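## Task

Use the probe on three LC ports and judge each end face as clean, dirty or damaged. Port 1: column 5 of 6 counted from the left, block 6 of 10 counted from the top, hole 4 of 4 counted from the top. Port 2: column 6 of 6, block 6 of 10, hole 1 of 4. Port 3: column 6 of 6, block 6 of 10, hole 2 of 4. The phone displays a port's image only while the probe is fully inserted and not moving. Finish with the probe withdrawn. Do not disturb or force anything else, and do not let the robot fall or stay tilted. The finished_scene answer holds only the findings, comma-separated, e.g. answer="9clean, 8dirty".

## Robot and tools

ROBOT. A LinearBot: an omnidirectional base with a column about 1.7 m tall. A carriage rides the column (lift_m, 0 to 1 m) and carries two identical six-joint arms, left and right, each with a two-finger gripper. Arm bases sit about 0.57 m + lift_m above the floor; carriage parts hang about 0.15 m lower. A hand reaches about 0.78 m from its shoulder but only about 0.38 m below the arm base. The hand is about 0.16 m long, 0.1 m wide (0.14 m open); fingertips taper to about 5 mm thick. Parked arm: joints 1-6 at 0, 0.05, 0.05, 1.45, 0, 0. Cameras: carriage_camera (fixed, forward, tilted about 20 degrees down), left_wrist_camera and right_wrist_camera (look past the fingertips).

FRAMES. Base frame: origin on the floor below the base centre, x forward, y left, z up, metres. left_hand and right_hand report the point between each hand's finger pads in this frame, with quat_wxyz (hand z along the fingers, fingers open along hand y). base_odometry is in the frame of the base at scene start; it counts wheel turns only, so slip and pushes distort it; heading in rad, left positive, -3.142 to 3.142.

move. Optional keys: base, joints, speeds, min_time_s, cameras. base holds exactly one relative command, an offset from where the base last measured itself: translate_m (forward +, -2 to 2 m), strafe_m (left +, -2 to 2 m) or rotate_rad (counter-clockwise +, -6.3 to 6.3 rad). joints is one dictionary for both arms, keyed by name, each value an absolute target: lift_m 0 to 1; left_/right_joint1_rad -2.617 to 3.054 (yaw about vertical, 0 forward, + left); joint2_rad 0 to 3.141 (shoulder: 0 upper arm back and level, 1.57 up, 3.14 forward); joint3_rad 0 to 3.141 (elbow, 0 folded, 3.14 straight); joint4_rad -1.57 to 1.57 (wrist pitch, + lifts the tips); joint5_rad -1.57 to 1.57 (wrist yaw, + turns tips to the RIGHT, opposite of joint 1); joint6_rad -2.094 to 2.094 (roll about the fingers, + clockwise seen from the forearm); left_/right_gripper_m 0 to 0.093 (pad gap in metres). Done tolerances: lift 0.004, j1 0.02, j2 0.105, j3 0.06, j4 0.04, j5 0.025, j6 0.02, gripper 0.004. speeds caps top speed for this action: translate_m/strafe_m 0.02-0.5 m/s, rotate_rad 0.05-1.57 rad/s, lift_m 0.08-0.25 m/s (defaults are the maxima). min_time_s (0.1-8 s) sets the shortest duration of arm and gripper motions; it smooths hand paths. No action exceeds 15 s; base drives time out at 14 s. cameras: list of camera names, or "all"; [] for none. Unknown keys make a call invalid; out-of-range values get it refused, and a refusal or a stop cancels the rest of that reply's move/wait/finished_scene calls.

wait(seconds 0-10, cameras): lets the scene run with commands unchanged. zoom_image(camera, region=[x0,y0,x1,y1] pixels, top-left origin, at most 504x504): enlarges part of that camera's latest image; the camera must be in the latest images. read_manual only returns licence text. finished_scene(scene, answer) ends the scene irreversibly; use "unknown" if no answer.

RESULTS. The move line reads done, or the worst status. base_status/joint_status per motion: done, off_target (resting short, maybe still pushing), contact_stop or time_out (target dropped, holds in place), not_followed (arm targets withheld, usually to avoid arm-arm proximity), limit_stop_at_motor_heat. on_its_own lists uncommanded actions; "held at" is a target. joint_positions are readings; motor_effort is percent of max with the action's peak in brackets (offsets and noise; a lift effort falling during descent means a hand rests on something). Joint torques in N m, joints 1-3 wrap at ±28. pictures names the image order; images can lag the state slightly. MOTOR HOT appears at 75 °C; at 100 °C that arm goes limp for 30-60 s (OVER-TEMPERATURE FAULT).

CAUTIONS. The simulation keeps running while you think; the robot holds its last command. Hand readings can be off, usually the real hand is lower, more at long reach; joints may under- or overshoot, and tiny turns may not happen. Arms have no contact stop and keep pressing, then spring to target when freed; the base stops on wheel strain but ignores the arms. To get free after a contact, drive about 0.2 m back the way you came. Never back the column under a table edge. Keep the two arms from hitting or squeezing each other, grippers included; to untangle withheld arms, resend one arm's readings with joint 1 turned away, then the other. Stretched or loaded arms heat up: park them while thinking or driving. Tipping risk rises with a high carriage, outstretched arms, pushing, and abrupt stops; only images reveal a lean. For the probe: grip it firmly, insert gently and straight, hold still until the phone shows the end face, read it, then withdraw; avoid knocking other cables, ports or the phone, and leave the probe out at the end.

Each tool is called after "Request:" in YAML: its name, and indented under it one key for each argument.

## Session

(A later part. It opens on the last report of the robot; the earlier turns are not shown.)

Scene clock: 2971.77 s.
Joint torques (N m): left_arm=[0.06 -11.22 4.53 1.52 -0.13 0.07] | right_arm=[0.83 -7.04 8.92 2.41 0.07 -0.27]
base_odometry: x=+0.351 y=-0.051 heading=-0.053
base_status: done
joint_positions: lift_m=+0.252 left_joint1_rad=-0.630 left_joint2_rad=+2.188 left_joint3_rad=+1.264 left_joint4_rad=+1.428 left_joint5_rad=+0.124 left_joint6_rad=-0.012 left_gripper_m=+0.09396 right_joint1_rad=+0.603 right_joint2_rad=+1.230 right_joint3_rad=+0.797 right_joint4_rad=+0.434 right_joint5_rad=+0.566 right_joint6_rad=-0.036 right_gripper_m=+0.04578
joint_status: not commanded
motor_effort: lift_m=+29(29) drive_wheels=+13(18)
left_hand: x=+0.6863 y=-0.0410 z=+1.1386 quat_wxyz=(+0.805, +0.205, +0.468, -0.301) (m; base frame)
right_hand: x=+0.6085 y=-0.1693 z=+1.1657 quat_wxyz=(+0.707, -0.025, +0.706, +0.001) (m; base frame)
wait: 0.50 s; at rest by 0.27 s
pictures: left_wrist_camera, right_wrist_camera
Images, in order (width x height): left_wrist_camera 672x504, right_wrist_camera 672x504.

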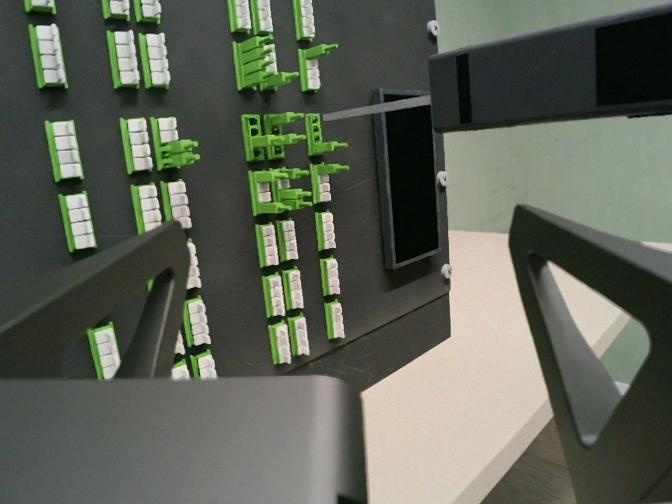

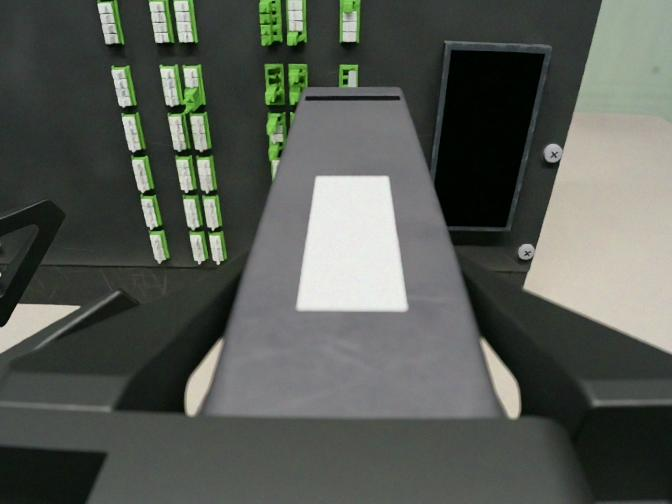

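Request:
move:
  joints: {"right_joint4_rad": 0.467, "right_joint1_rad": 0.58}
  min_time_s: 1.5
  cameras: []

Request:
move:
  joints: {"right_joint1_rad": 0.6165}
  min_time_s: 2
  cameras: []

Request:
wait:
  seconds: 0.4
  cameras: ["left_wrist_camera","right_wrist_camera"]

Request:
zoom_image:
  camera: "right_wrist_camera"
  region: [290, 40, 410, 130]

Request:
zoom_image:
  camera: "left_wrist_camera"
  region: [290, 90, 350, 135]

Scene clock: 2997.37 s.
Joint torques (N m): left_arm=[0.14 -11.23 4.41 1.53 -0.12 0.06] | right_arm=[-0.35 -6.9 8.85 2.33 0.04 -0.32]
move: done
base_odometry: x=+0.351 y=-0.051 heading=-0.053
base_status: not commanded
joint_positions: lift_m=+0.252 left_joint1_rad=-0.630 left_joint2_rad=+2.188 left_joint3_rad=+1.264 left_joint4_rad=+1.428 left_joint5_rad=+0.124 left_joint6_rad=-0.012 left_gripper_m=+0.09396 right_joint1_rad=+0.588 right_joint2_rad=+1.230 right_joint3_rad=+0.797 right_joint4_rad=+0.427 right_joint5_rad=+0.566 right_joint6_rad=-0.036 right_gripper_m=+0.04578
joint_status: all done
motor_effort: lift_m=+28(28) drive_wheels=+13(13)
left_hand: x=+0.6863 y=-0.0410 z=+1.1386 quat_wxyz=(+0.805, +0.205, +0.468, -0.301) (m; base frame)
right_hand: x=+0.6108 y=-0.1752 z=+1.1642 quat_wxyz=(+0.705, -0.021, +0.708, -0.006) (m; base frame)
pictures: none
No camera images: "cameras" was empty.

Scene clock: 2999.67 s.
Joint torques (N m): left_arm=[0.13 -11.14 4.45 1.5 -0.11 0.06] | right_arm=[0.9 -6.83 8.95 2.36 0.05 -0.3]
move: done
base_odometry: x=+0.351 y=-0.051 heading=-0.053
base_status: not commanded
joint_positions: lift_m=+0.252 left_joint1_rad=-0.630 left_joint2_rad=+2.188 left_joint3_rad=+1.264 left_joint4_rad=+1.428 left_joint5_rad=+0.124 left_joint6_rad=-0.012 left_gripper_m=+0.09396 right_joint1_rad=+0.609 right_joint2_rad=+1.230 right_joint3_rad=+0.797 right_joint4_rad=+0.427 right_joint5_rad=+0.566 right_joint6_rad=-0.036 right_gripper_m=+0.04578
joint_status: all done
motor_effort: lift_m=+28(29) drive_wheels=+13(13)
left_hand: x=+0.6863 y=-0.0410 z=+1.1386 quat_wxyz=(+0.805, +0.205, +0.468, -0.301) (m; base frame)
right_hand: x=+0.6076 y=-0.1671 z=+1.1641 quat_wxyz=(+0.705, -0.029, +0.708, +0.001) (m; base frame)
pictures: none
No camera images: "cameras" was empty.

Scene clock: 3000.07 s.
Joint torques (N m): left_arm=[0.08 -11.06 4.48 1.52 -0.11 0.08] | right_arm=[0.79 -6.91 8.7 2.33 0.06 -0.31]
base_odometry: x=+0.351 y=-0.051 heading=-0.053
base_status: not commanded
joint_positions: lift_m=+0.252 left_joint1_rad=-0.630 left_joint2_rad=+2.188 left_joint3_rad=+1.264 left_joint4_rad=+1.428 left_joint5_rad=+0.124 left_joint6_rad=-0.012 left_gripper_m=+0.09396 right_joint1_rad=+0.609 right_joint2_rad=+1.230 right_joint3_rad=+0.797 right_joint4_rad=+0.427 right_joint5_rad=+0.566 right_joint6_rad=-0.036 right_gripper_m=+0.04578
joint_status: all done
motor_effort: lift_m=+28(29) drive_wheels=+13(13)
left_hand: x=+0.6863 y=-0.0410 z=+1.1386 quat_wxyz=(+0.805, +0.205, +0.468, -0.301) (m; base frame)
right_hand: x=+0.6076 y=-0.1671 z=+1.1641 quat_wxyz=(+0.705, -0.029, +0.708, +0.001) (m; base frame)
wait: 0.40 s; at rest by 0.27 s
pictures: left_wrist_camera, right_wrist_camera
Images, in order (width x height): left_wrist_camera 672x504, right_wrist_camera 672x504.

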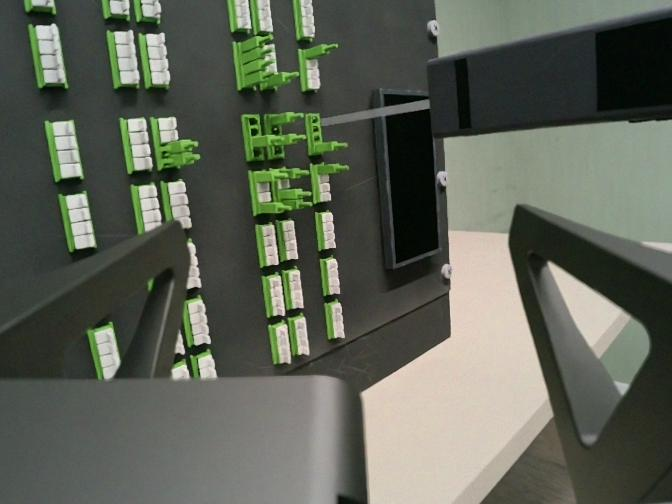

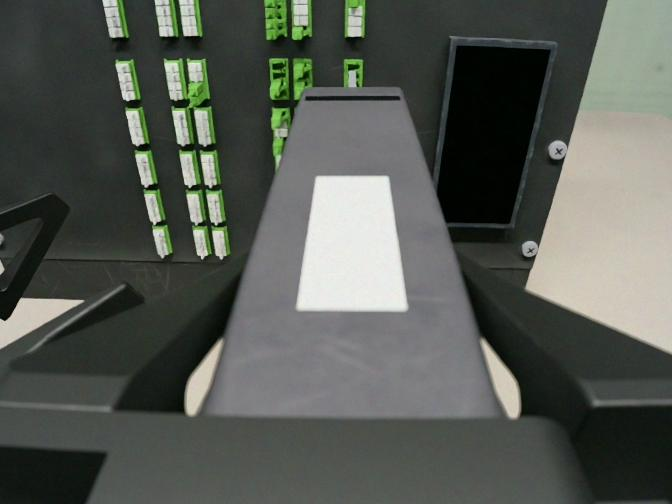

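Scaled by 4.200 from the camera's 672x504 image, which has a finer 960x720 frame.

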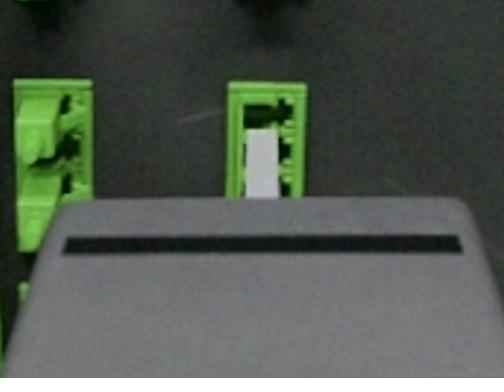

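Scaled by 8.400 from the camera's 672x504 image, which has a finer 960x720 frame.

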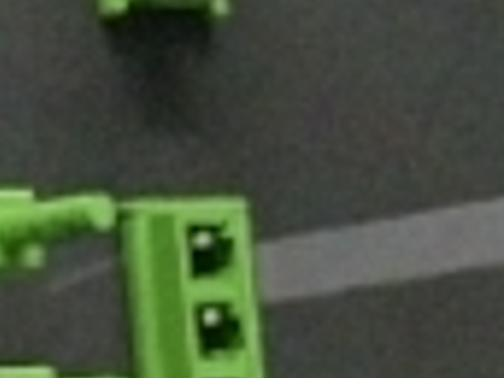

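Request:
move:
  joints: {"lift_m": 0.255}
  speeds: {"lift_m": 0.08}
  cameras: []

Request:
wait:
  seconds: 0.4
  cameras: ["left_wrist_camera","right_wrist_camera"]

Request:
zoom_image:
  camera: "right_wrist_camera"
  region: [342, 46, 366, 70]

Request:
zoom_image:
  camera: "left_wrist_camera"
  region: [300, 100, 340, 130]

Scene clock: 3011.10 s.
Joint torques (N m): left_arm=[0.03 -11.19 4.22 1.47 -0.11 0.09] | right_arm=[0.85 -6.93 8.8 2.38 0.06 -0.33]
move: done
base_odometry: x=+0.351 y=-0.051 heading=-0.053
base_status: not commanded
joint_positions: lift_m=+0.255 left_joint1_rad=-0.630 left_joint2_rad=+2.188 left_joint3_rad=+1.264 left_joint4_rad=+1.429 left_joint5_rad=+0.124 left_joint6_rad=-0.012 left_gripper_m=+0.09396 right_joint1_rad=+0.609 right_joint2_rad=+1.230 right_joint3_rad=+0.797 right_joint4_rad=+0.423 right_joint5_rad=+0.566 right_joint6_rad=-0.036 right_gripper_m=+0.04578
joint_status: all done
motor_effort: lift_m=+29(31) drive_wheels=+12(14)
left_hand: x=+0.6861 y=-0.0409 z=+1.1414 quat_wxyz=(+0.806, +0.205, +0.467, -0.301) (m; base frame)
right_hand: x=+0.6076 y=-0.1671 z=+1.1657 quat_wxyz=(+0.704, -0.030, +0.710, +0.000) (m; base frame)
pictures: none
No camera images: "cameras" was empty.

Scene clock: 3011.50 s.
Joint torques (N m): left_arm=[-0.02 -11.3 4.33 1.52 -0.11 0.04] | right_arm=[0.64 -7.04 8.85 2.39 0.04 -0.3]
base_odometry: x=+0.351 y=-0.051 heading=-0.053
base_status: not commanded
joint_positions: lift_m=+0.255 left_joint1_rad=-0.630 left_joint2_rad=+2.188 left_joint3_rad=+1.264 left_joint4_rad=+1.429 left_joint5_rad=+0.124 left_joint6_rad=-0.012 left_gripper_m=+0.09396 right_joint1_rad=+0.609 right_joint2_rad=+1.230 right_joint3_rad=+0.797 right_joint4_rad=+0.423 right_joint5_rad=+0.566 right_joint6_rad=-0.036 right_gripper_m=+0.04578
joint_status: all done
motor_effort: lift_m=+29(31) drive_wheels=+12(14)
left_hand: x=+0.6861 y=-0.0409 z=+1.1414 quat_wxyz=(+0.806, +0.205, +0.467, -0.301) (m; base frame)
right_hand: x=+0.6076 y=-0.1671 z=+1.1657 quat_wxyz=(+0.704, -0.030, +0.710, +0.000) (m; base frame)
wait: 0.40 s; at rest by 0.27 s
pictures: left_wrist_camera, right_wrist_camera
Images, in order (width x height): left_wrist_camera 672x504, right_wrist_camera 672x504.

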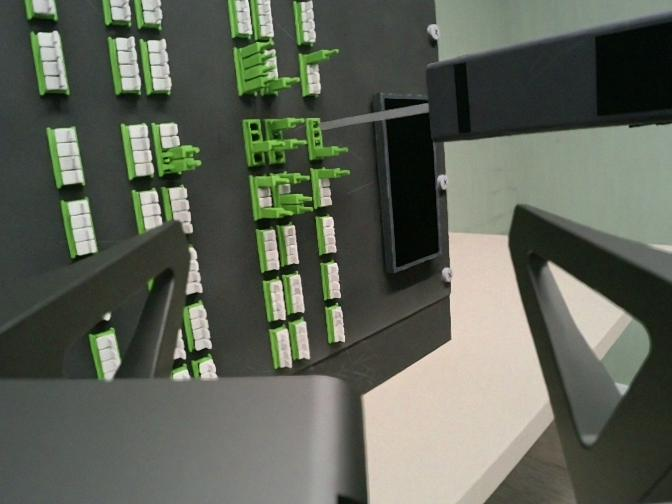

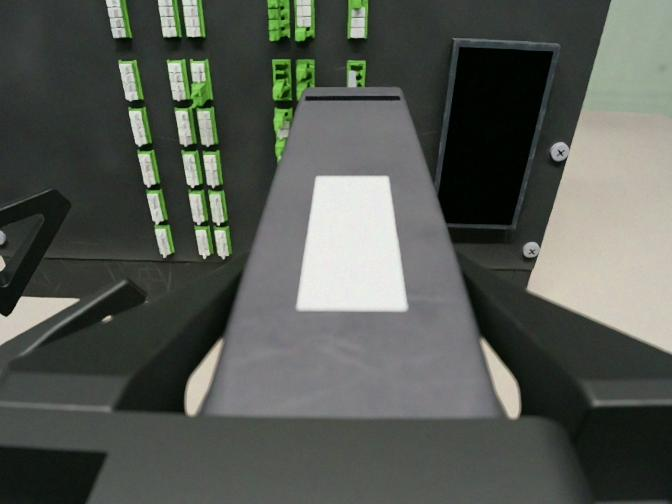

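Scaled by 21.000 from the camera's 672x504 image, which has a finer 960x720 frame.

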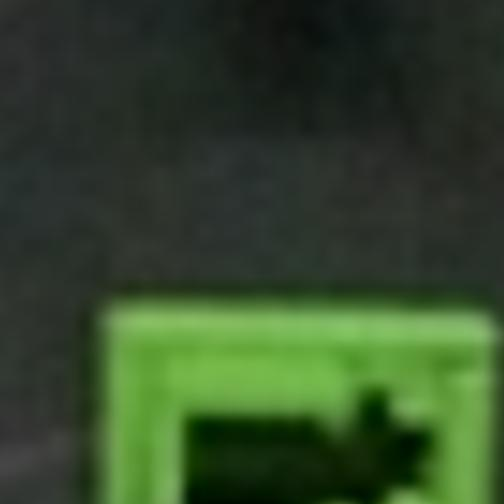

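Scaled by 12.600 from the camera's 672x504 image, which has a finer 960x720 frame.

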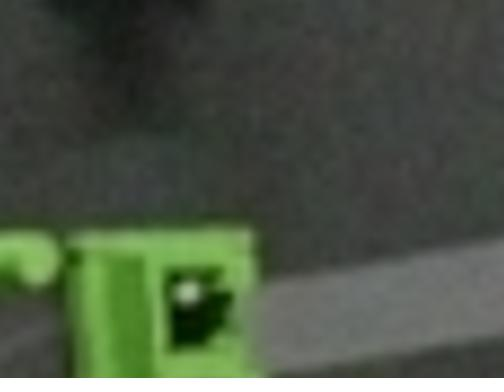

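Request:
move:
  joints: {"right_joint4_rad": 0.483}
  min_time_s: 1
  cameras: []

Request:
move:
  base: {"translate_m": 0.003}
  speeds: {"translate_m": 0.02}
  cameras: []

Request:
wait:
  seconds: 0.4
  cameras: ["left_wrist_camera","right_wrist_camera"]

Request:
zoom_image:
  camera: "right_wrist_camera"
  region: [342, 56, 366, 80]

Request:
zoom_image:
  camera: "left_wrist_camera"
  region: [300, 100, 340, 130]

Scene clock: 3031.60 s.
Joint torques (N m): left_arm=[-0.02 -11.19 4.51 1.49 -0.11 0.08] | right_arm=[0.9 -6.95 8.65 2.53 0.09 -0.32]
move: off_target
base_odometry: x=+0.351 y=-0.051 heading=-0.053
base_status: not commanded
joint_positions: lift_m=+0.255 left_joint1_rad=-0.630 left_joint2_rad=+2.188 left_joint3_rad=+1.264 left_joint4_rad=+1.429 left_joint5_rad=+0.124 left_joint6_rad=-0.012 left_gripper_m=+0.09396 right_joint1_rad=+0.609 right_joint2_rad=+1.230 right_joint3_rad=+0.797 right_joint4_rad=+0.425 right_joint5_rad=+0.566 right_joint6_rad=-0.036 right_gripper_m=+0.04578
joint_status: right_joint4_rad off_target (ended at +0.425, target +0.483)
motor_effort: lift_m=+28(29) drive_wheels=+13(13)
left_hand: x=+0.6861 y=-0.0409 z=+1.1414 quat_wxyz=(+0.806, +0.205, +0.467, -0.301) (m; base frame)
right_hand: x=+0.6076 y=-0.1671 z=+1.1661 quat_wxyz=(+0.705, -0.029, +0.709, +0.001) (m; base frame)
pictures: none
No camera images: "cameras" was empty.

Scene clock: 3032.23 s.
Joint torques (N m): left_arm=[0.12 -11.15 4.33 1.48 -0.1 0.06] | right_arm=[0.73 -7.12 8.92 2.44 0.02 -0.32]
move: done
base_odometry: x=+0.354 y=-0.051 heading=-0.054
base_status: done
joint_positions: lift_m=+0.255 left_joint1_rad=-0.630 left_joint2_rad=+2.188 left_joint3_rad=+1.264 left_joint4_rad=+1.429 left_joint5_rad=+0.124 left_joint6_rad=-0.012 left_gripper_m=+0.09396 right_joint1_rad=+0.610 right_joint2_rad=+1.230 right_joint3_rad=+0.797 right_joint4_rad=+0.432 right_joint5_rad=+0.568 right_joint6_rad=-0.036 right_gripper_m=+0.04578
joint_status: not commanded
motor_effort: lift_m=+28(29) drive_wheels=+13(17)
left_hand: x=+0.6862 y=-0.0410 z=+1.1412 quat_wxyz=(+0.806, +0.205, +0.467, -0.301) (m; base frame)
right_hand: x=+0.6074 y=-0.1670 z=+1.1677 quat_wxyz=(+0.707, -0.028, +0.707, +0.002) (m; base frame)
pictures: none
No camera images: "cameras" was empty.

Scene clock: 3032.63 s.
Joint torques (N m): left_arm=[0.16 -11.19 4.4 1.52 -0.11 0.08] | right_arm=[0.57 -6.9 8.8 2.43 0.07 -0.29]
base_odometry: x=+0.354 y=-0.051 heading=-0.054
base_status: done
joint_positions: lift_m=+0.255 left_joint1_rad=-0.630 left_joint2_rad=+2.188 left_joint3_rad=+1.264 left_joint4_rad=+1.429 left_joint5_rad=+0.124 left_joint6_rad=-0.012 left_gripper_m=+0.09396 right_joint1_rad=+0.610 right_joint2_rad=+1.230 right_joint3_rad=+0.797 right_joint4_rad=+0.432 right_joint5_rad=+0.569 right_joint6_rad=-0.036 right_gripper_m=+0.04578
joint_status: not commanded
motor_effort: lift_m=+29(29) drive_wheels=+13(17)
left_hand: x=+0.6862 y=-0.0410 z=+1.1412 quat_wxyz=(+0.806, +0.205, +0.467, -0.301) (m; base frame)
right_hand: x=+0.6075 y=-0.1670 z=+1.1677 quat_wxyz=(+0.707, -0.027, +0.707, +0.002) (m; base frame)
wait: 0.40 s; at rest by 0.27 s
pictures: left_wrist_camera, right_wrist_camera
Images, in order (width x height): left_wrist_camera 672x504, right_wrist_camera 672x504.

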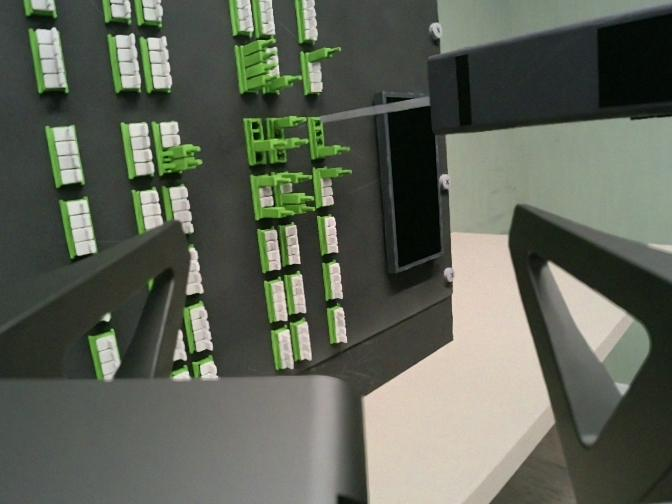

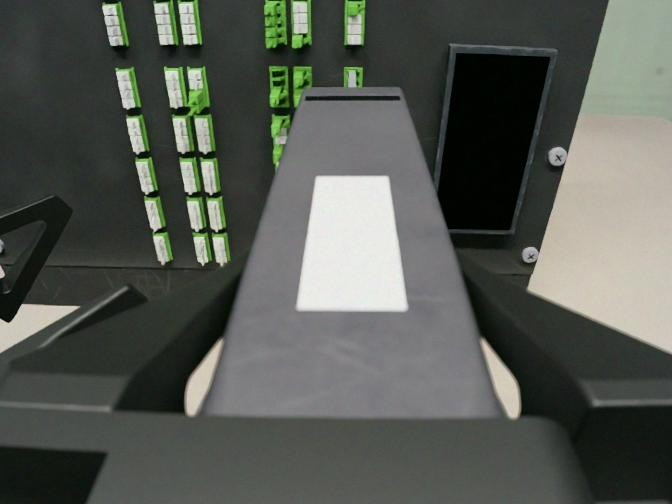

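Scaled by 21.000 from the camera's 672x504 image, which has a finer 960x720 frame.

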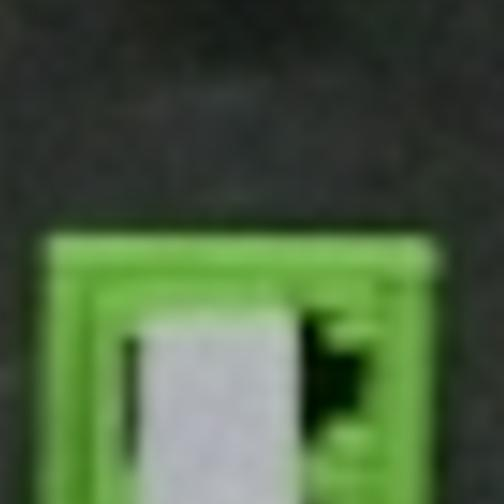

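Scaled by 12.600 from the camera's 672x504 image, which has a finer 960x720 frame.

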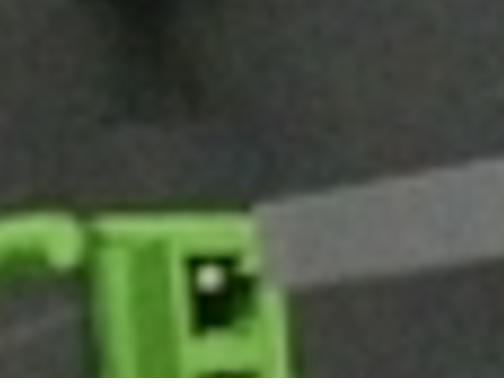

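Request:
move:
  joints: {"right_joint4_rad": 0.470}
  min_time_s: 1
  cameras: []

Request:
wait:
  seconds: 0.4
  cameras: ["left_wrist_camera","right_wrist_camera"]

Request:
zoom_image:
  camera: "right_wrist_camera"
  region: [342, 56, 366, 80]

Request:
zoom_image:
  camera: "left_wrist_camera"
  region: [300, 100, 340, 130]

Scene clock: 3044.53 s.
Joint torques (N m): left_arm=[0.06 -11.21 4.55 1.53 -0.15 0.06] | right_arm=[0.77 -6.79 8.99 2.31 0.05 -0.26]
move: done
base_odometry: x=+0.354 y=-0.051 heading=-0.054
base_status: not commanded
joint_positions: lift_m=+0.255 left_joint1_rad=-0.630 left_joint2_rad=+2.188 left_joint3_rad=+1.264 left_joint4_rad=+1.429 left_joint5_rad=+0.124 left_joint6_rad=-0.012 left_gripper_m=+0.09396 right_joint1_rad=+0.610 right_joint2_rad=+1.230 right_joint3_rad=+0.797 right_joint4_rad=+0.430 right_joint5_rad=+0.569 right_joint6_rad=-0.036 right_gripper_m=+0.04578
joint_status: all done
motor_effort: lift_m=+29(29) drive_wheels=+13(13)
left_hand: x=+0.6862 y=-0.0410 z=+1.1412 quat_wxyz=(+0.806, +0.205, +0.467, -0.301) (m; base frame)
right_hand: x=+0.6075 y=-0.1670 z=+1.1673 quat_wxyz=(+0.706, -0.028, +0.707, +0.001) (m; base frame)
pictures: none
No camera images: "cameras" was empty.

Scene clock: 3044.93 s.
Joint torques (N m): left_arm=[0.17 -11.14 4.37 1.54 -0.11 0.08] | right_arm=[0.92 -6.94 8.84 2.34 0.03 -0.31]
base_odometry: x=+0.354 y=-0.051 heading=-0.054
base_status: not commanded
joint_positions: lift_m=+0.255 left_joint1_rad=-0.630 left_joint2_rad=+2.188 left_joint3_rad=+1.264 left_joint4_rad=+1.429 left_joint5_rad=+0.124 left_joint6_rad=-0.012 left_gripper_m=+0.09396 right_joint1_rad=+0.610 right_joint2_rad=+1.230 right_joint3_rad=+0.797 right_joint4_rad=+0.430 right_joint5_rad=+0.569 right_joint6_rad=-0.036 right_gripper_m=+0.04578
joint_status: all done
motor_effort: lift_m=+28(29) drive_wheels=+13(13)
left_hand: x=+0.6862 y=-0.0410 z=+1.1412 quat_wxyz=(+0.806, +0.205, +0.467, -0.301) (m; base frame)
right_hand: x=+0.6075 y=-0.1670 z=+1.1673 quat_wxyz=(+0.706, -0.028, +0.707, +0.001) (m; base frame)
wait: 0.40 s; at rest by 0.27 s
pictures: left_wrist_camera, right_wrist_camera
Images, in order (width x height): left_wrist_camera 672x504, right_wrist_camera 672x504.

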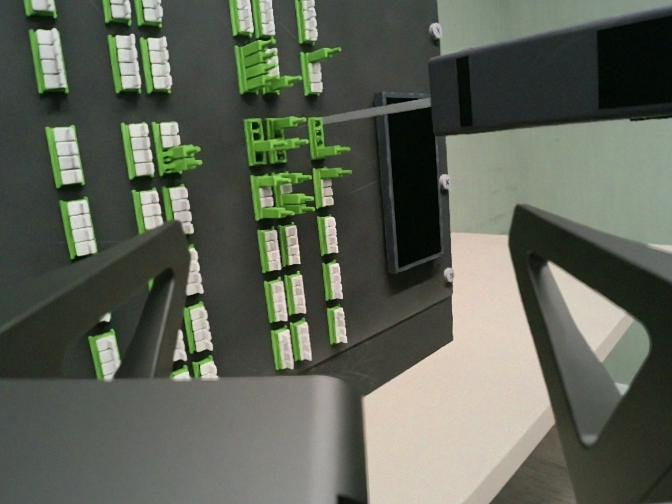

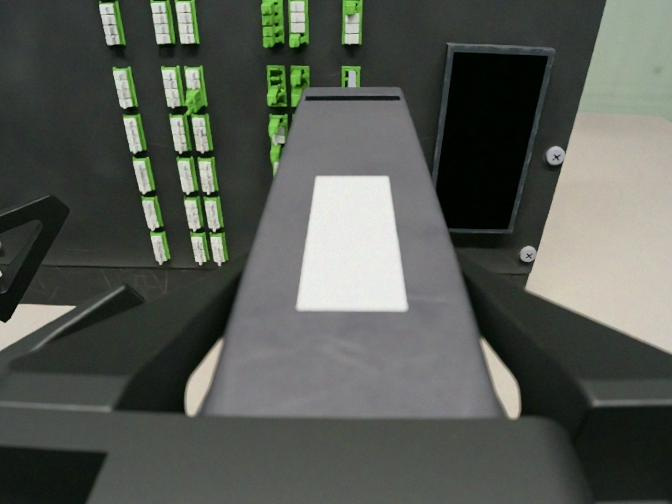

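Scaled by 21.000 from the camera's 672x504 image, which has a finer 960x720 frame.

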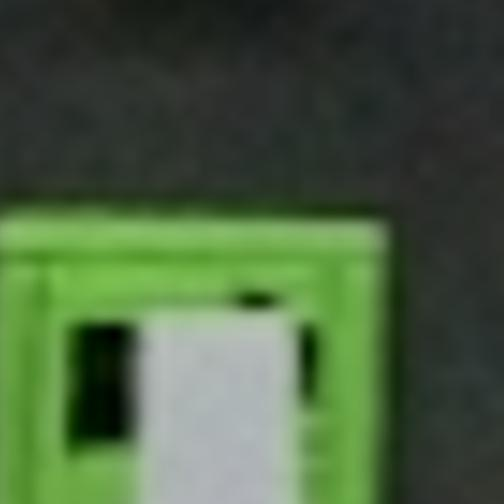

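Scaled by 12.600 from the camera's 672x504 image, which has a finer 960x720 frame.

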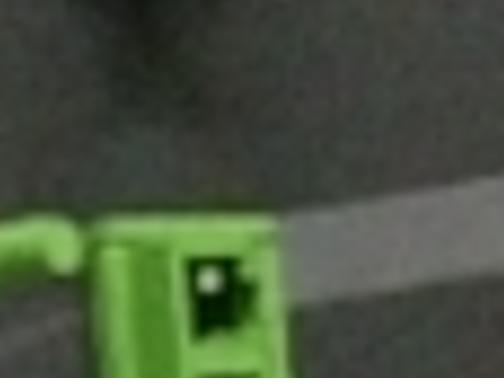

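Request:
move:
  joints: {"right_joint1_rad": 0.6205, "lift_m": 0.254}
  min_time_s: 1
  cameras: []

Request:
move:
  base: {"translate_m": 0.002}
  speeds: {"translate_m": 0.02}
  cameras: []

Request:
wait:
  seconds: 0.4
  cameras: ["left_wrist_camera","right_wrist_camera"]

Request:
zoom_image:
  camera: "right_wrist_camera"
  region: [342, 56, 366, 80]

Request:
zoom_image:
  camera: "left_wrist_camera"
  region: [300, 100, 340, 130]

Scene clock: 3074.83 s.
Joint torques (N m): left_arm=[0.24 -11.19 4.46 1.51 -0.09 0.08] | right_arm=[0.92 -6.9 8.75 2.38 0.02 -0.32]
move: done
base_odometry: x=+0.354 y=-0.051 heading=-0.054
base_status: not commanded
joint_positions: lift_m=+0.254 left_joint1_rad=-0.630 left_joint2_rad=+2.188 left_joint3_rad=+1.264 left_joint4_rad=+1.428 left_joint5_rad=+0.124 left_joint6_rad=-0.012 left_gripper_m=+0.09396 right_joint1_rad=+0.613 right_joint2_rad=+1.230 right_joint3_rad=+0.797 right_joint4_rad=+0.427 right_joint5_rad=+0.569 right_joint6_rad=-0.036 right_gripper_m=+0.04578
joint_status: all done
motor_effort: lift_m=+26(26) drive_wheels=+13(13)
left_hand: x=+0.6863 y=-0.0410 z=+1.1404 quat_wxyz=(+0.805, +0.205, +0.468, -0.301) (m; base frame)
right_hand: x=+0.6070 y=-0.1659 z=+1.1659 quat_wxyz=(+0.705, -0.030, +0.708, +0.002) (m; base frame)
pictures: none
No camera images: "cameras" was empty.

Scene clock: 3075.53 s.
Joint torques (N m): left_arm=[0.13 -11.04 4.63 1.5 -0.14 0.07] | right_arm=[0.77 -6.83 8.94 2.44 0.02 -0.33]
move: done
base_odometry: x=+0.356 y=-0.051 heading=-0.055
base_status: done
joint_positions: lift_m=+0.254 left_joint1_rad=-0.630 left_joint2_rad=+2.188 left_joint3_rad=+1.264 left_joint4_rad=+1.427 left_joint5_rad=+0.124 left_joint6_rad=-0.012 left_gripper_m=+0.09396 right_joint1_rad=+0.613 right_joint2_rad=+1.230 right_joint3_rad=+0.797 right_joint4_rad=+0.422 right_joint5_rad=+0.570 right_joint6_rad=-0.036 right_gripper_m=+0.04578
joint_status: not commanded
motor_effort: lift_m=+26(26) drive_wheels=+12(18)
left_hand: x=+0.6863 y=-0.0411 z=+1.1402 quat_wxyz=(+0.805, +0.205, +0.468, -0.301) (m; base frame)
right_hand: x=+0.6069 y=-0.1659 z=+1.1649 quat_wxyz=(+0.704, -0.030, +0.710, +0.001) (m; base frame)
pictures: none
No camera images: "cameras" was empty.

Scene clock: 3075.93 s.
Joint torques (N m): left_arm=[0.13 -11.23 4.6 1.56 -0.12 0.08] | right_arm=[0.75 -7.04 8.92 2.41 0.03 -0.3]
base_odometry: x=+0.356 y=-0.051 heading=-0.055
base_status: done
joint_positions: lift_m=+0.254 left_joint1_rad=-0.630 left_joint2_rad=+2.188 left_joint3_rad=+1.264 left_joint4_rad=+1.427 left_joint5_rad=+0.124 left_joint6_rad=-0.012 left_gripper_m=+0.09396 right_joint1_rad=+0.613 right_joint2_rad=+1.230 right_joint3_rad=+0.797 right_joint4_rad=+0.422 right_joint5_rad=+0.570 right_joint6_rad=-0.036 right_gripper_m=+0.04578
joint_status: not commanded
motor_effort: lift_m=+26(26) drive_wheels=+12(18)
left_hand: x=+0.6863 y=-0.0411 z=+1.1402 quat_wxyz=(+0.805, +0.205, +0.468, -0.301) (m; base frame)
right_hand: x=+0.6069 y=-0.1659 z=+1.1649 quat_wxyz=(+0.704, -0.030, +0.710, +0.001) (m; base frame)
wait: 0.40 s; at rest by 0.27 s
pictures: left_wrist_camera, right_wrist_camera
Images, in order (width x height): left_wrist_camera 672x504, right_wrist_camera 672x504.

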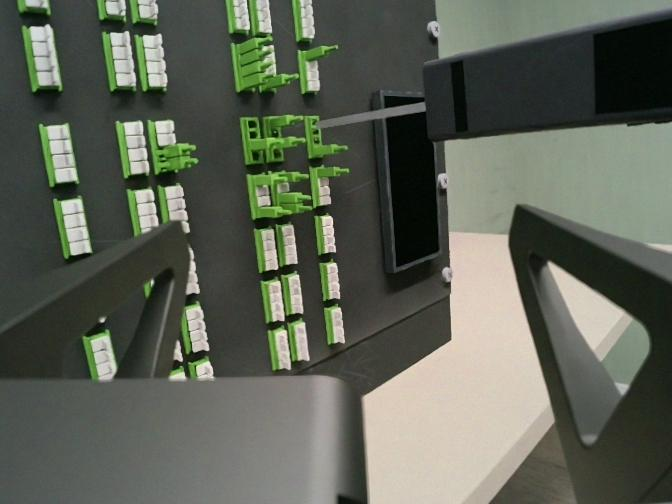

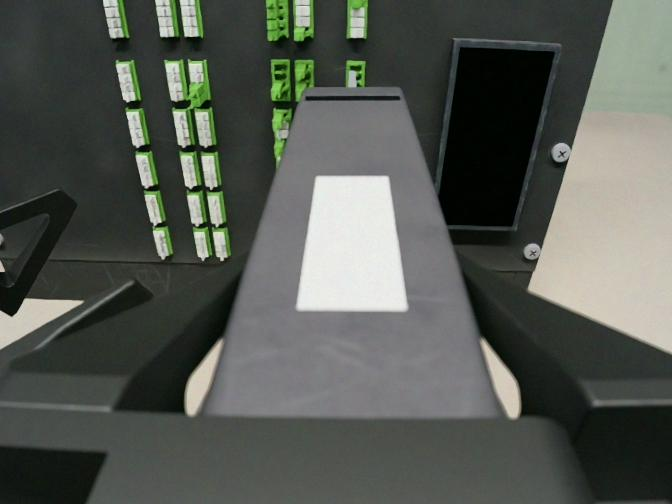

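Scaled by 21.000 from the camera's 672x504 image, which has a finer 960x720 frame.

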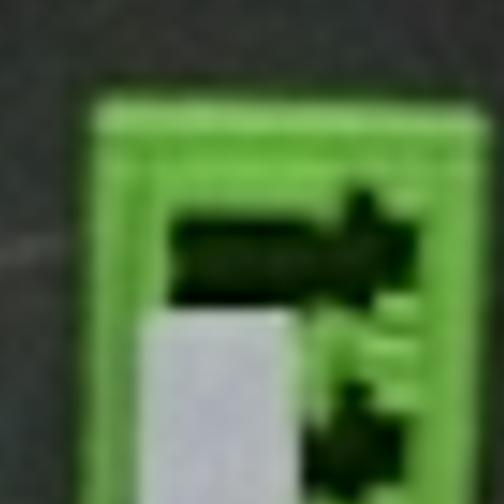

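Scaled by 12.600 from the camera's 672x504 image, which has a finer 960x720 frame.

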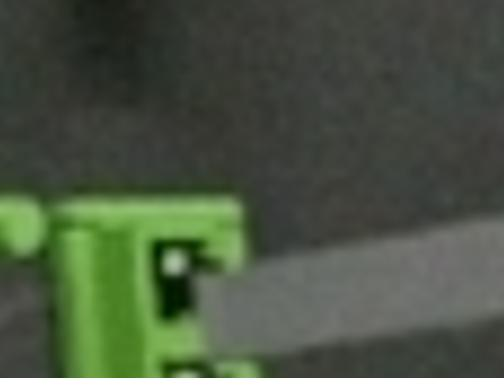

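Request:
move:
  joints: {"lift_m": 0.2565}
  speeds: {"lift_m": 0.08}
  cameras: []

Request:
move:
  base: {"translate_m": 0.001}
  speeds: {"translate_m": 0.02}
  cameras: []

Request:
wait:
  seconds: 0.4
  cameras: ["left_wrist_camera","right_wrist_camera"]

Request:
zoom_image:
  camera: "right_wrist_camera"
  region: [342, 56, 366, 80]

Request:
zoom_image:
  camera: "left_wrist_camera"
  region: [300, 100, 340, 130]

Scene clock: 3091.17 s.
Joint torques (N m): left_arm=[0.09 -11.22 4.3 1.5 -0.1 0.07] | right_arm=[0.72 -6.8 8.87 2.4 0.03 -0.32]
move: done
base_odometry: x=+0.356 y=-0.051 heading=-0.055
base_status: not commanded
joint_positions: lift_m=+0.256 left_joint1_rad=-0.630 left_joint2_rad=+2.188 left_joint3_rad=+1.264 left_joint4_rad=+1.429 left_joint5_rad=+0.124 left_joint6_rad=-0.012 left_gripper_m=+0.09396 right_joint1_rad=+0.613 right_joint2_rad=+1.230 right_joint3_rad=+0.797 right_joint4_rad=+0.423 right_joint5_rad=+0.570 right_joint6_rad=-0.036 right_gripper_m=+0.04578
joint_status: all done
motor_effort: lift_m=+29(31) drive_wheels=+12(13)
left_hand: x=+0.6861 y=-0.0409 z=+1.1429 quat_wxyz=(+0.806, +0.205, +0.467, -0.301) (m; base frame)
right_hand: x=+0.6069 y=-0.1659 z=+1.1674 quat_wxyz=(+0.704, -0.030, +0.709, +0.001) (m; base frame)
pictures: none
No camera images: "cameras" was empty.

Scene clock: 3091.73 s.
Joint torques (N m): left_arm=[0.02 -11.15 4.34 1.5 -0.09 0.08] | right_arm=[0.65 -6.72 8.92 2.42 0 -0.29]
move: done
base_odometry: x=+0.357 y=-0.052 heading=-0.056
base_status: done
joint_positions: lift_m=+0.256 left_joint1_rad=-0.630 left_joint2_rad=+2.188 left_joint3_rad=+1.264 left_joint4_rad=+1.428 left_joint5_rad=+0.124 left_joint6_rad=-0.012 left_gripper_m=+0.09396 right_joint1_rad=+0.614 right_joint2_rad=+1.230 right_joint3_rad=+0.797 right_joint4_rad=+0.422 right_joint5_rad=+0.570 right_joint6_rad=-0.036 right_gripper_m=+0.04578
joint_status: not commanded
motor_effort: lift_m=+29(29) drive_wheels=+10(18)
left_hand: x=+0.6862 y=-0.0410 z=+1.1426 quat_wxyz=(+0.806, +0.205, +0.467, -0.301) (m; base frame)
right_hand: x=+0.6068 y=-0.1659 z=+1.1671 quat_wxyz=(+0.704, -0.030, +0.710, +0.001) (m; base frame)
pictures: none
No camera images: "cameras" was empty.

Scene clock: 3092.13 s.
Joint torques (N m): left_arm=[0.14 -11.07 4.41 1.47 -0.1 0.06] | right_arm=[0.8 -7.02 8.84 2.44 0.01 -0.31]
base_odometry: x=+0.357 y=-0.052 heading=-0.056
base_status: done
joint_positions: lift_m=+0.256 left_joint1_rad=-0.630 left_joint2_rad=+2.188 left_joint3_rad=+1.264 left_joint4_rad=+1.428 left_joint5_rad=+0.124 left_joint6_rad=-0.012 left_gripper_m=+0.09396 right_joint1_rad=+0.614 right_joint2_rad=+1.230 right_joint3_rad=+0.797 right_joint4_rad=+0.422 right_joint5_rad=+0.570 right_joint6_rad=-0.036 right_gripper_m=+0.04578
joint_status: not commanded
motor_effort: lift_m=+29(29) drive_wheels=+10(18)
left_hand: x=+0.6862 y=-0.0410 z=+1.1426 quat_wxyz=(+0.806, +0.205, +0.467, -0.301) (m; base frame)
right_hand: x=+0.6068 y=-0.1659 z=+1.1671 quat_wxyz=(+0.704, -0.030, +0.710, +0.001) (m; base frame)
wait: 0.40 s; at rest by 0.27 s
pictures: left_wrist_camera, right_wrist_camera
Images, in order (width x height): left_wrist_camera 672x504, right_wrist_camera 672x504.

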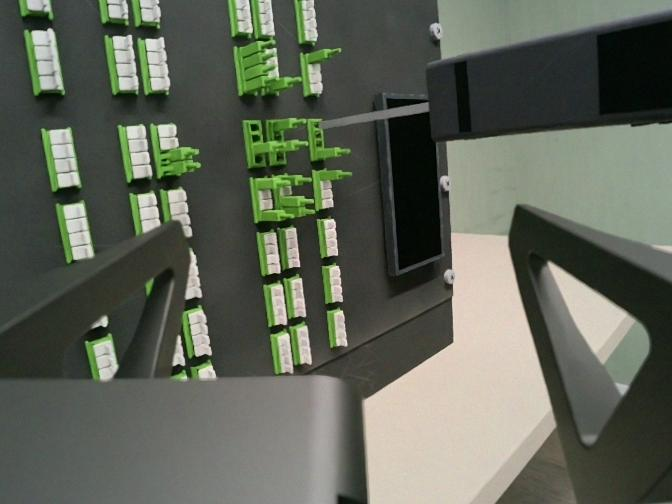

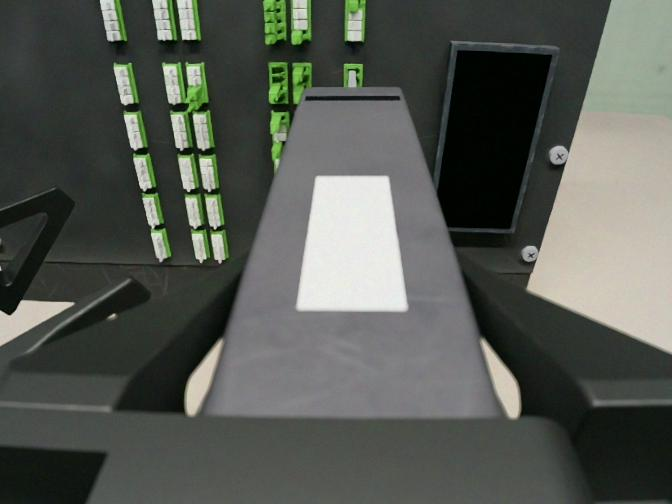

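Scaled by 21.000 from the camera's 672x504 image, which has a finer 960x720 frame.

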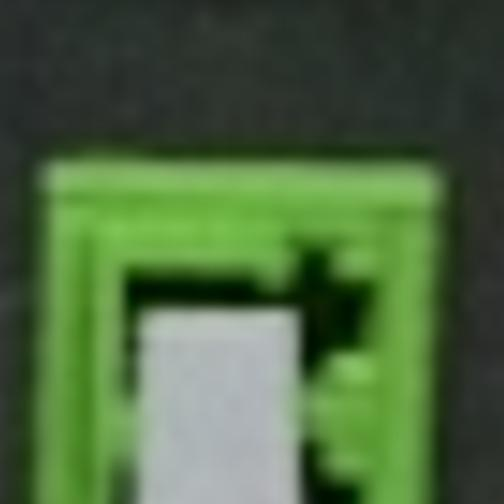

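Scaled by 12.600 from the camera's 672x504 image, which has a finer 960x720 frame.

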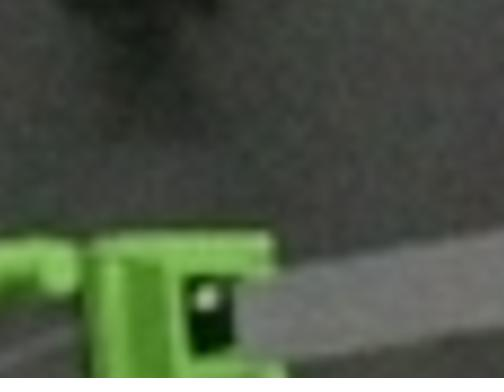

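Request:
move:
  joints: {"lift_m": 0.257, "right_joint1_rad": 0.6215}
  min_time_s: 1
  speeds: {"lift_m": 0.08}
  cameras: []

Request:
move:
  base: {"translate_m": 0.001}
  speeds: {"translate_m": 0.02}
  cameras: []

Request:
wait:
  seconds: 0.4
  cameras: ["left_wrist_camera","right_wrist_camera"]

Request:
zoom_image:
  camera: "right_wrist_camera"
  region: [342, 56, 366, 80]

Request:
zoom_image:
  camera: "left_wrist_camera"
  region: [300, 100, 340, 130]

Scene clock: 3102.67 s.
Joint torques (N m): left_arm=[0.25 -11.28 4.41 1.51 -0.09 0.1] | right_arm=[0.87 -6.86 8.87 2.45 0.01 -0.32]
move: done
base_odometry: x=+0.357 y=-0.052 heading=-0.056
base_status: not commanded
joint_positions: lift_m=+0.257 left_joint1_rad=-0.630 left_joint2_rad=+2.188 left_joint3_rad=+1.264 left_joint4_rad=+1.428 left_joint5_rad=+0.124 left_joint6_rad=-0.012 left_gripper_m=+0.09396 right_joint1_rad=+0.614 right_joint2_rad=+1.230 right_joint3_rad=+0.797 right_joint4_rad=+0.422 right_joint5_rad=+0.570 right_joint6_rad=-0.036 right_gripper_m=+0.04578
joint_status: all done
motor_effort: lift_m=+29(30) drive_wheels=+10(10)
left_hand: x=+0.6862 y=-0.0410 z=+1.1430 quat_wxyz=(+0.806, +0.205, +0.467, -0.301) (m; base frame)
right_hand: x=+0.6068 y=-0.1659 z=+1.1675 quat_wxyz=(+0.704, -0.030, +0.710, +0.001) (m; base frame)
pictures: none
No camera images: "cameras" was empty.

Scene clock: 3103.23 s.
Joint torques (N m): left_arm=[0.23 -11.1 4.53 1.5 -0.14 0.06] | right_arm=[0.91 -6.79 8.96 2.38 0.02 -0.3]
move: done
base_odometry: x=+0.358 y=-0.052 heading=-0.057
base_status: done
joint_positions: lift_m=+0.257 left_joint1_rad=-0.630 left_joint2_rad=+2.188 left_joint3_rad=+1.264 left_joint4_rad=+1.428 left_joint5_rad=+0.124 left_joint6_rad=-0.012 left_gripper_m=+0.09396 right_joint1_rad=+0.614 right_joint2_rad=+1.230 right_joint3_rad=+0.797 right_joint4_rad=+0.421 right_joint5_rad=+0.570 right_joint6_rad=-0.036 right_gripper_m=+0.04578
joint_status: not commanded
motor_effort: lift_m=+29(29) drive_wheels=+9(15)
left_hand: x=+0.6863 y=-0.0410 z=+1.1429 quat_wxyz=(+0.805, +0.205, +0.468, -0.301) (m; base frame)
right_hand: x=+0.6068 y=-0.1659 z=+1.1673 quat_wxyz=(+0.704, -0.031, +0.710, +0.001) (m; base frame)
pictures: none
No camera images: "cameras" was empty.

Scene clock: 3103.63 s.
Joint torques (N m): left_arm=[0.18 -11.25 4.37 1.52 -0.14 0.08] | right_arm=[0.91 -6.9 8.79 2.44 0.05 -0.35]
base_odometry: x=+0.358 y=-0.052 heading=-0.057
base_status: done
joint_positions: lift_m=+0.257 left_joint1_rad=-0.630 left_joint2_rad=+2.188 left_joint3_rad=+1.264 left_joint4_rad=+1.428 left_joint5_rad=+0.124 left_joint6_rad=-0.012 left_gripper_m=+0.09396 right_joint1_rad=+0.614 right_joint2_rad=+1.230 right_joint3_rad=+0.797 right_joint4_rad=+0.421 right_joint5_rad=+0.570 right_joint6_rad=-0.036 right_gripper_m=+0.04578
joint_status: not commanded
motor_effort: lift_m=+29(29) drive_wheels=+10(15)
left_hand: x=+0.6863 y=-0.0410 z=+1.1429 quat_wxyz=(+0.805, +0.205, +0.468, -0.301) (m; base frame)
right_hand: x=+0.6068 y=-0.1659 z=+1.1673 quat_wxyz=(+0.704, -0.031, +0.710, +0.001) (m; base frame)
wait: 0.40 s; at rest by 0.27 s
pictures: left_wrist_camera, right_wrist_camera
Images, in order (width x height): left_wrist_camera 672x504, right_wrist_camera 672x504.

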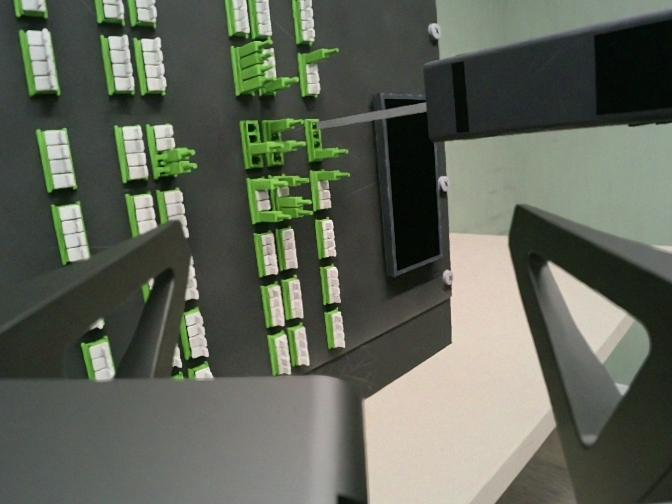

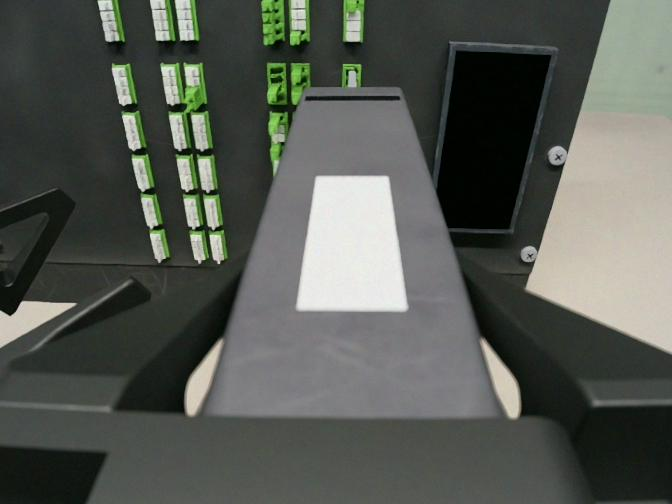

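Scaled by 21.000 from the camera's 672x504 image, which has a finer 960x720 frame.

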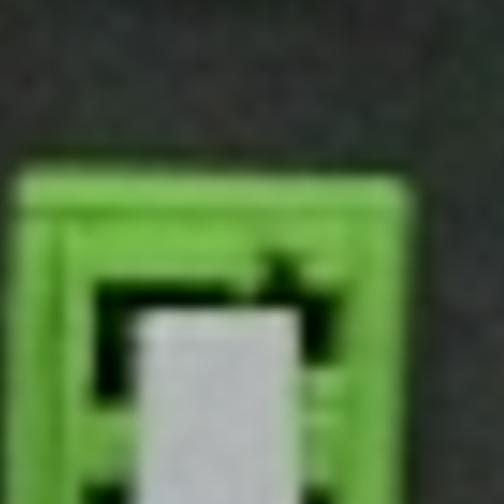

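Scaled by 12.600 from the camera's 672x504 image, which has a finer 960x720 frame.

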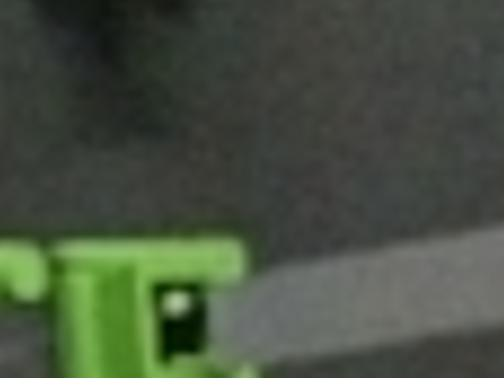

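Request:
move:
  joints: {"right_joint1_rad": 0.626}
  min_time_s: 1
  cameras: []

Request:
wait:
  seconds: 0.3
  cameras: ["left_wrist_camera","right_wrist_camera"]

Request:
zoom_image:
  camera: "right_wrist_camera"
  region: [342, 56, 366, 80]

Request:
zoom_image:
  camera: "left_wrist_camera"
  region: [300, 100, 340, 130]

Scene clock: 3115.97 s.
Joint torques (N m): left_arm=[0.23 -11.21 4.44 1.51 -0.08 0.05] | right_arm=[0.81 -6.89 8.84 2.45 0.05 -0.32]
move: done
base_odometry: x=+0.358 y=-0.052 heading=-0.057
base_status: not commanded
joint_positions: lift_m=+0.257 left_joint1_rad=-0.630 left_joint2_rad=+2.188 left_joint3_rad=+1.264 left_joint4_rad=+1.428 left_joint5_rad=+0.124 left_joint6_rad=-0.012 left_gripper_m=+0.09396 right_joint1_rad=+0.618 right_joint2_rad=+1.230 right_joint3_rad=+0.797 right_joint4_rad=+0.421 right_joint5_rad=+0.570 right_joint6_rad=-0.036 right_gripper_m=+0.04578
joint_status: all done
motor_effort: lift_m=+29(29) drive_wheels=+10(10)
left_hand: x=+0.6863 y=-0.0410 z=+1.1429 quat_wxyz=(+0.805, +0.205, +0.468, -0.301) (m; base frame)
right_hand: x=+0.6061 y=-0.1641 z=+1.1673 quat_wxyz=(+0.704, -0.032, +0.710, +0.002) (m; base frame)
pictures: none
No camera images: "cameras" was empty.

Scene clock: 3116.27 s.
Joint torques (N m): left_arm=[0.2 -11.17 4.3 1.5 -0.11 0.06] | right_arm=[0.72 -6.87 8.88 2.43 0 -0.31]
base_odometry: x=+0.358 y=-0.052 heading=-0.057
base_status: not commanded
joint_positions: lift_m=+0.257 left_joint1_rad=-0.630 left_joint2_rad=+2.188 left_joint3_rad=+1.264 left_joint4_rad=+1.428 left_joint5_rad=+0.124 left_joint6_rad=-0.012 left_gripper_m=+0.09396 right_joint1_rad=+0.618 right_joint2_rad=+1.230 right_joint3_rad=+0.797 right_joint4_rad=+0.421 right_joint5_rad=+0.570 right_joint6_rad=-0.036 right_gripper_m=+0.04578
joint_status: all done
motor_effort: lift_m=+29(29) drive_wheels=+10(10)
left_hand: x=+0.6863 y=-0.0410 z=+1.1429 quat_wxyz=(+0.805, +0.205, +0.468, -0.301) (m; base frame)
right_hand: x=+0.6061 y=-0.1641 z=+1.1673 quat_wxyz=(+0.704, -0.032, +0.710, +0.002) (m; base frame)
wait: 0.30 s; at rest by 0.27 s
pictures: left_wrist_camera, right_wrist_camera
Images, in order (width x height): left_wrist_camera 672x504, right_wrist_camera 672x504.

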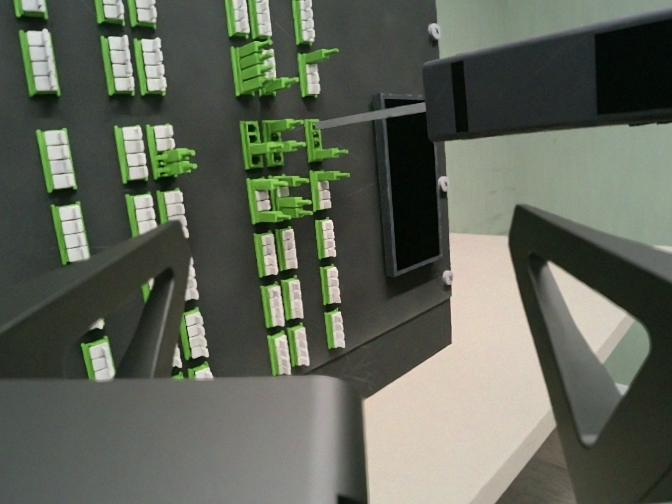

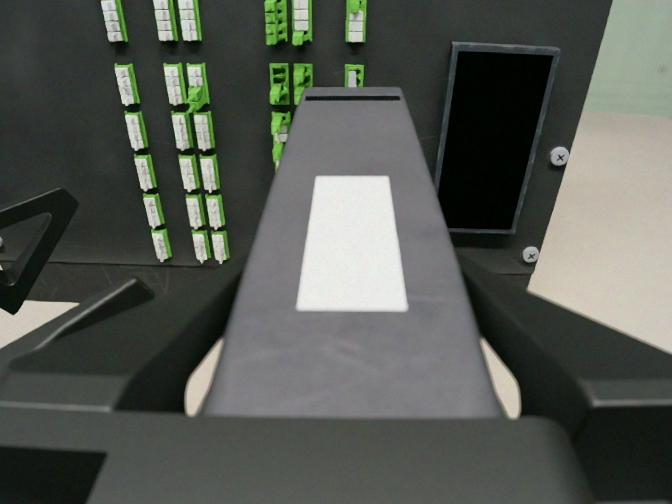

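Scaled by 21.000 from the camera's 672x504 image, which has a finer 960x720 frame.

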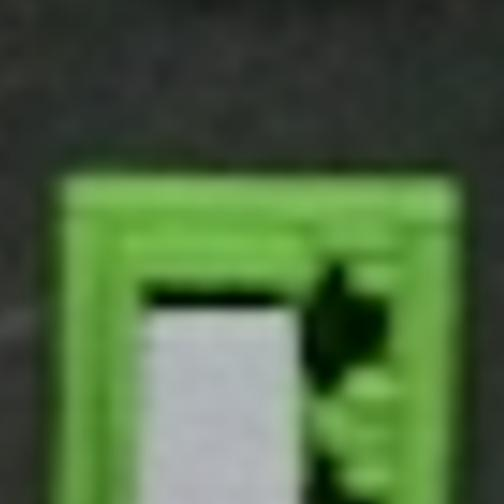

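Scaled by 12.600 from the camera's 672x504 image, which has a finer 960x720 frame.

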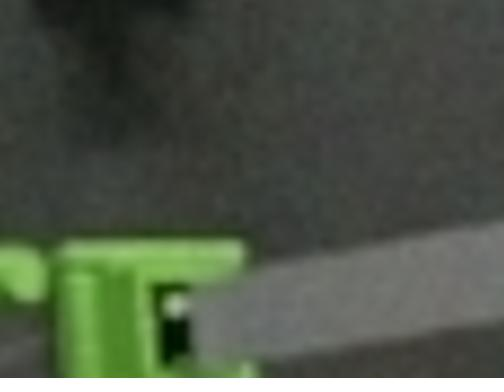

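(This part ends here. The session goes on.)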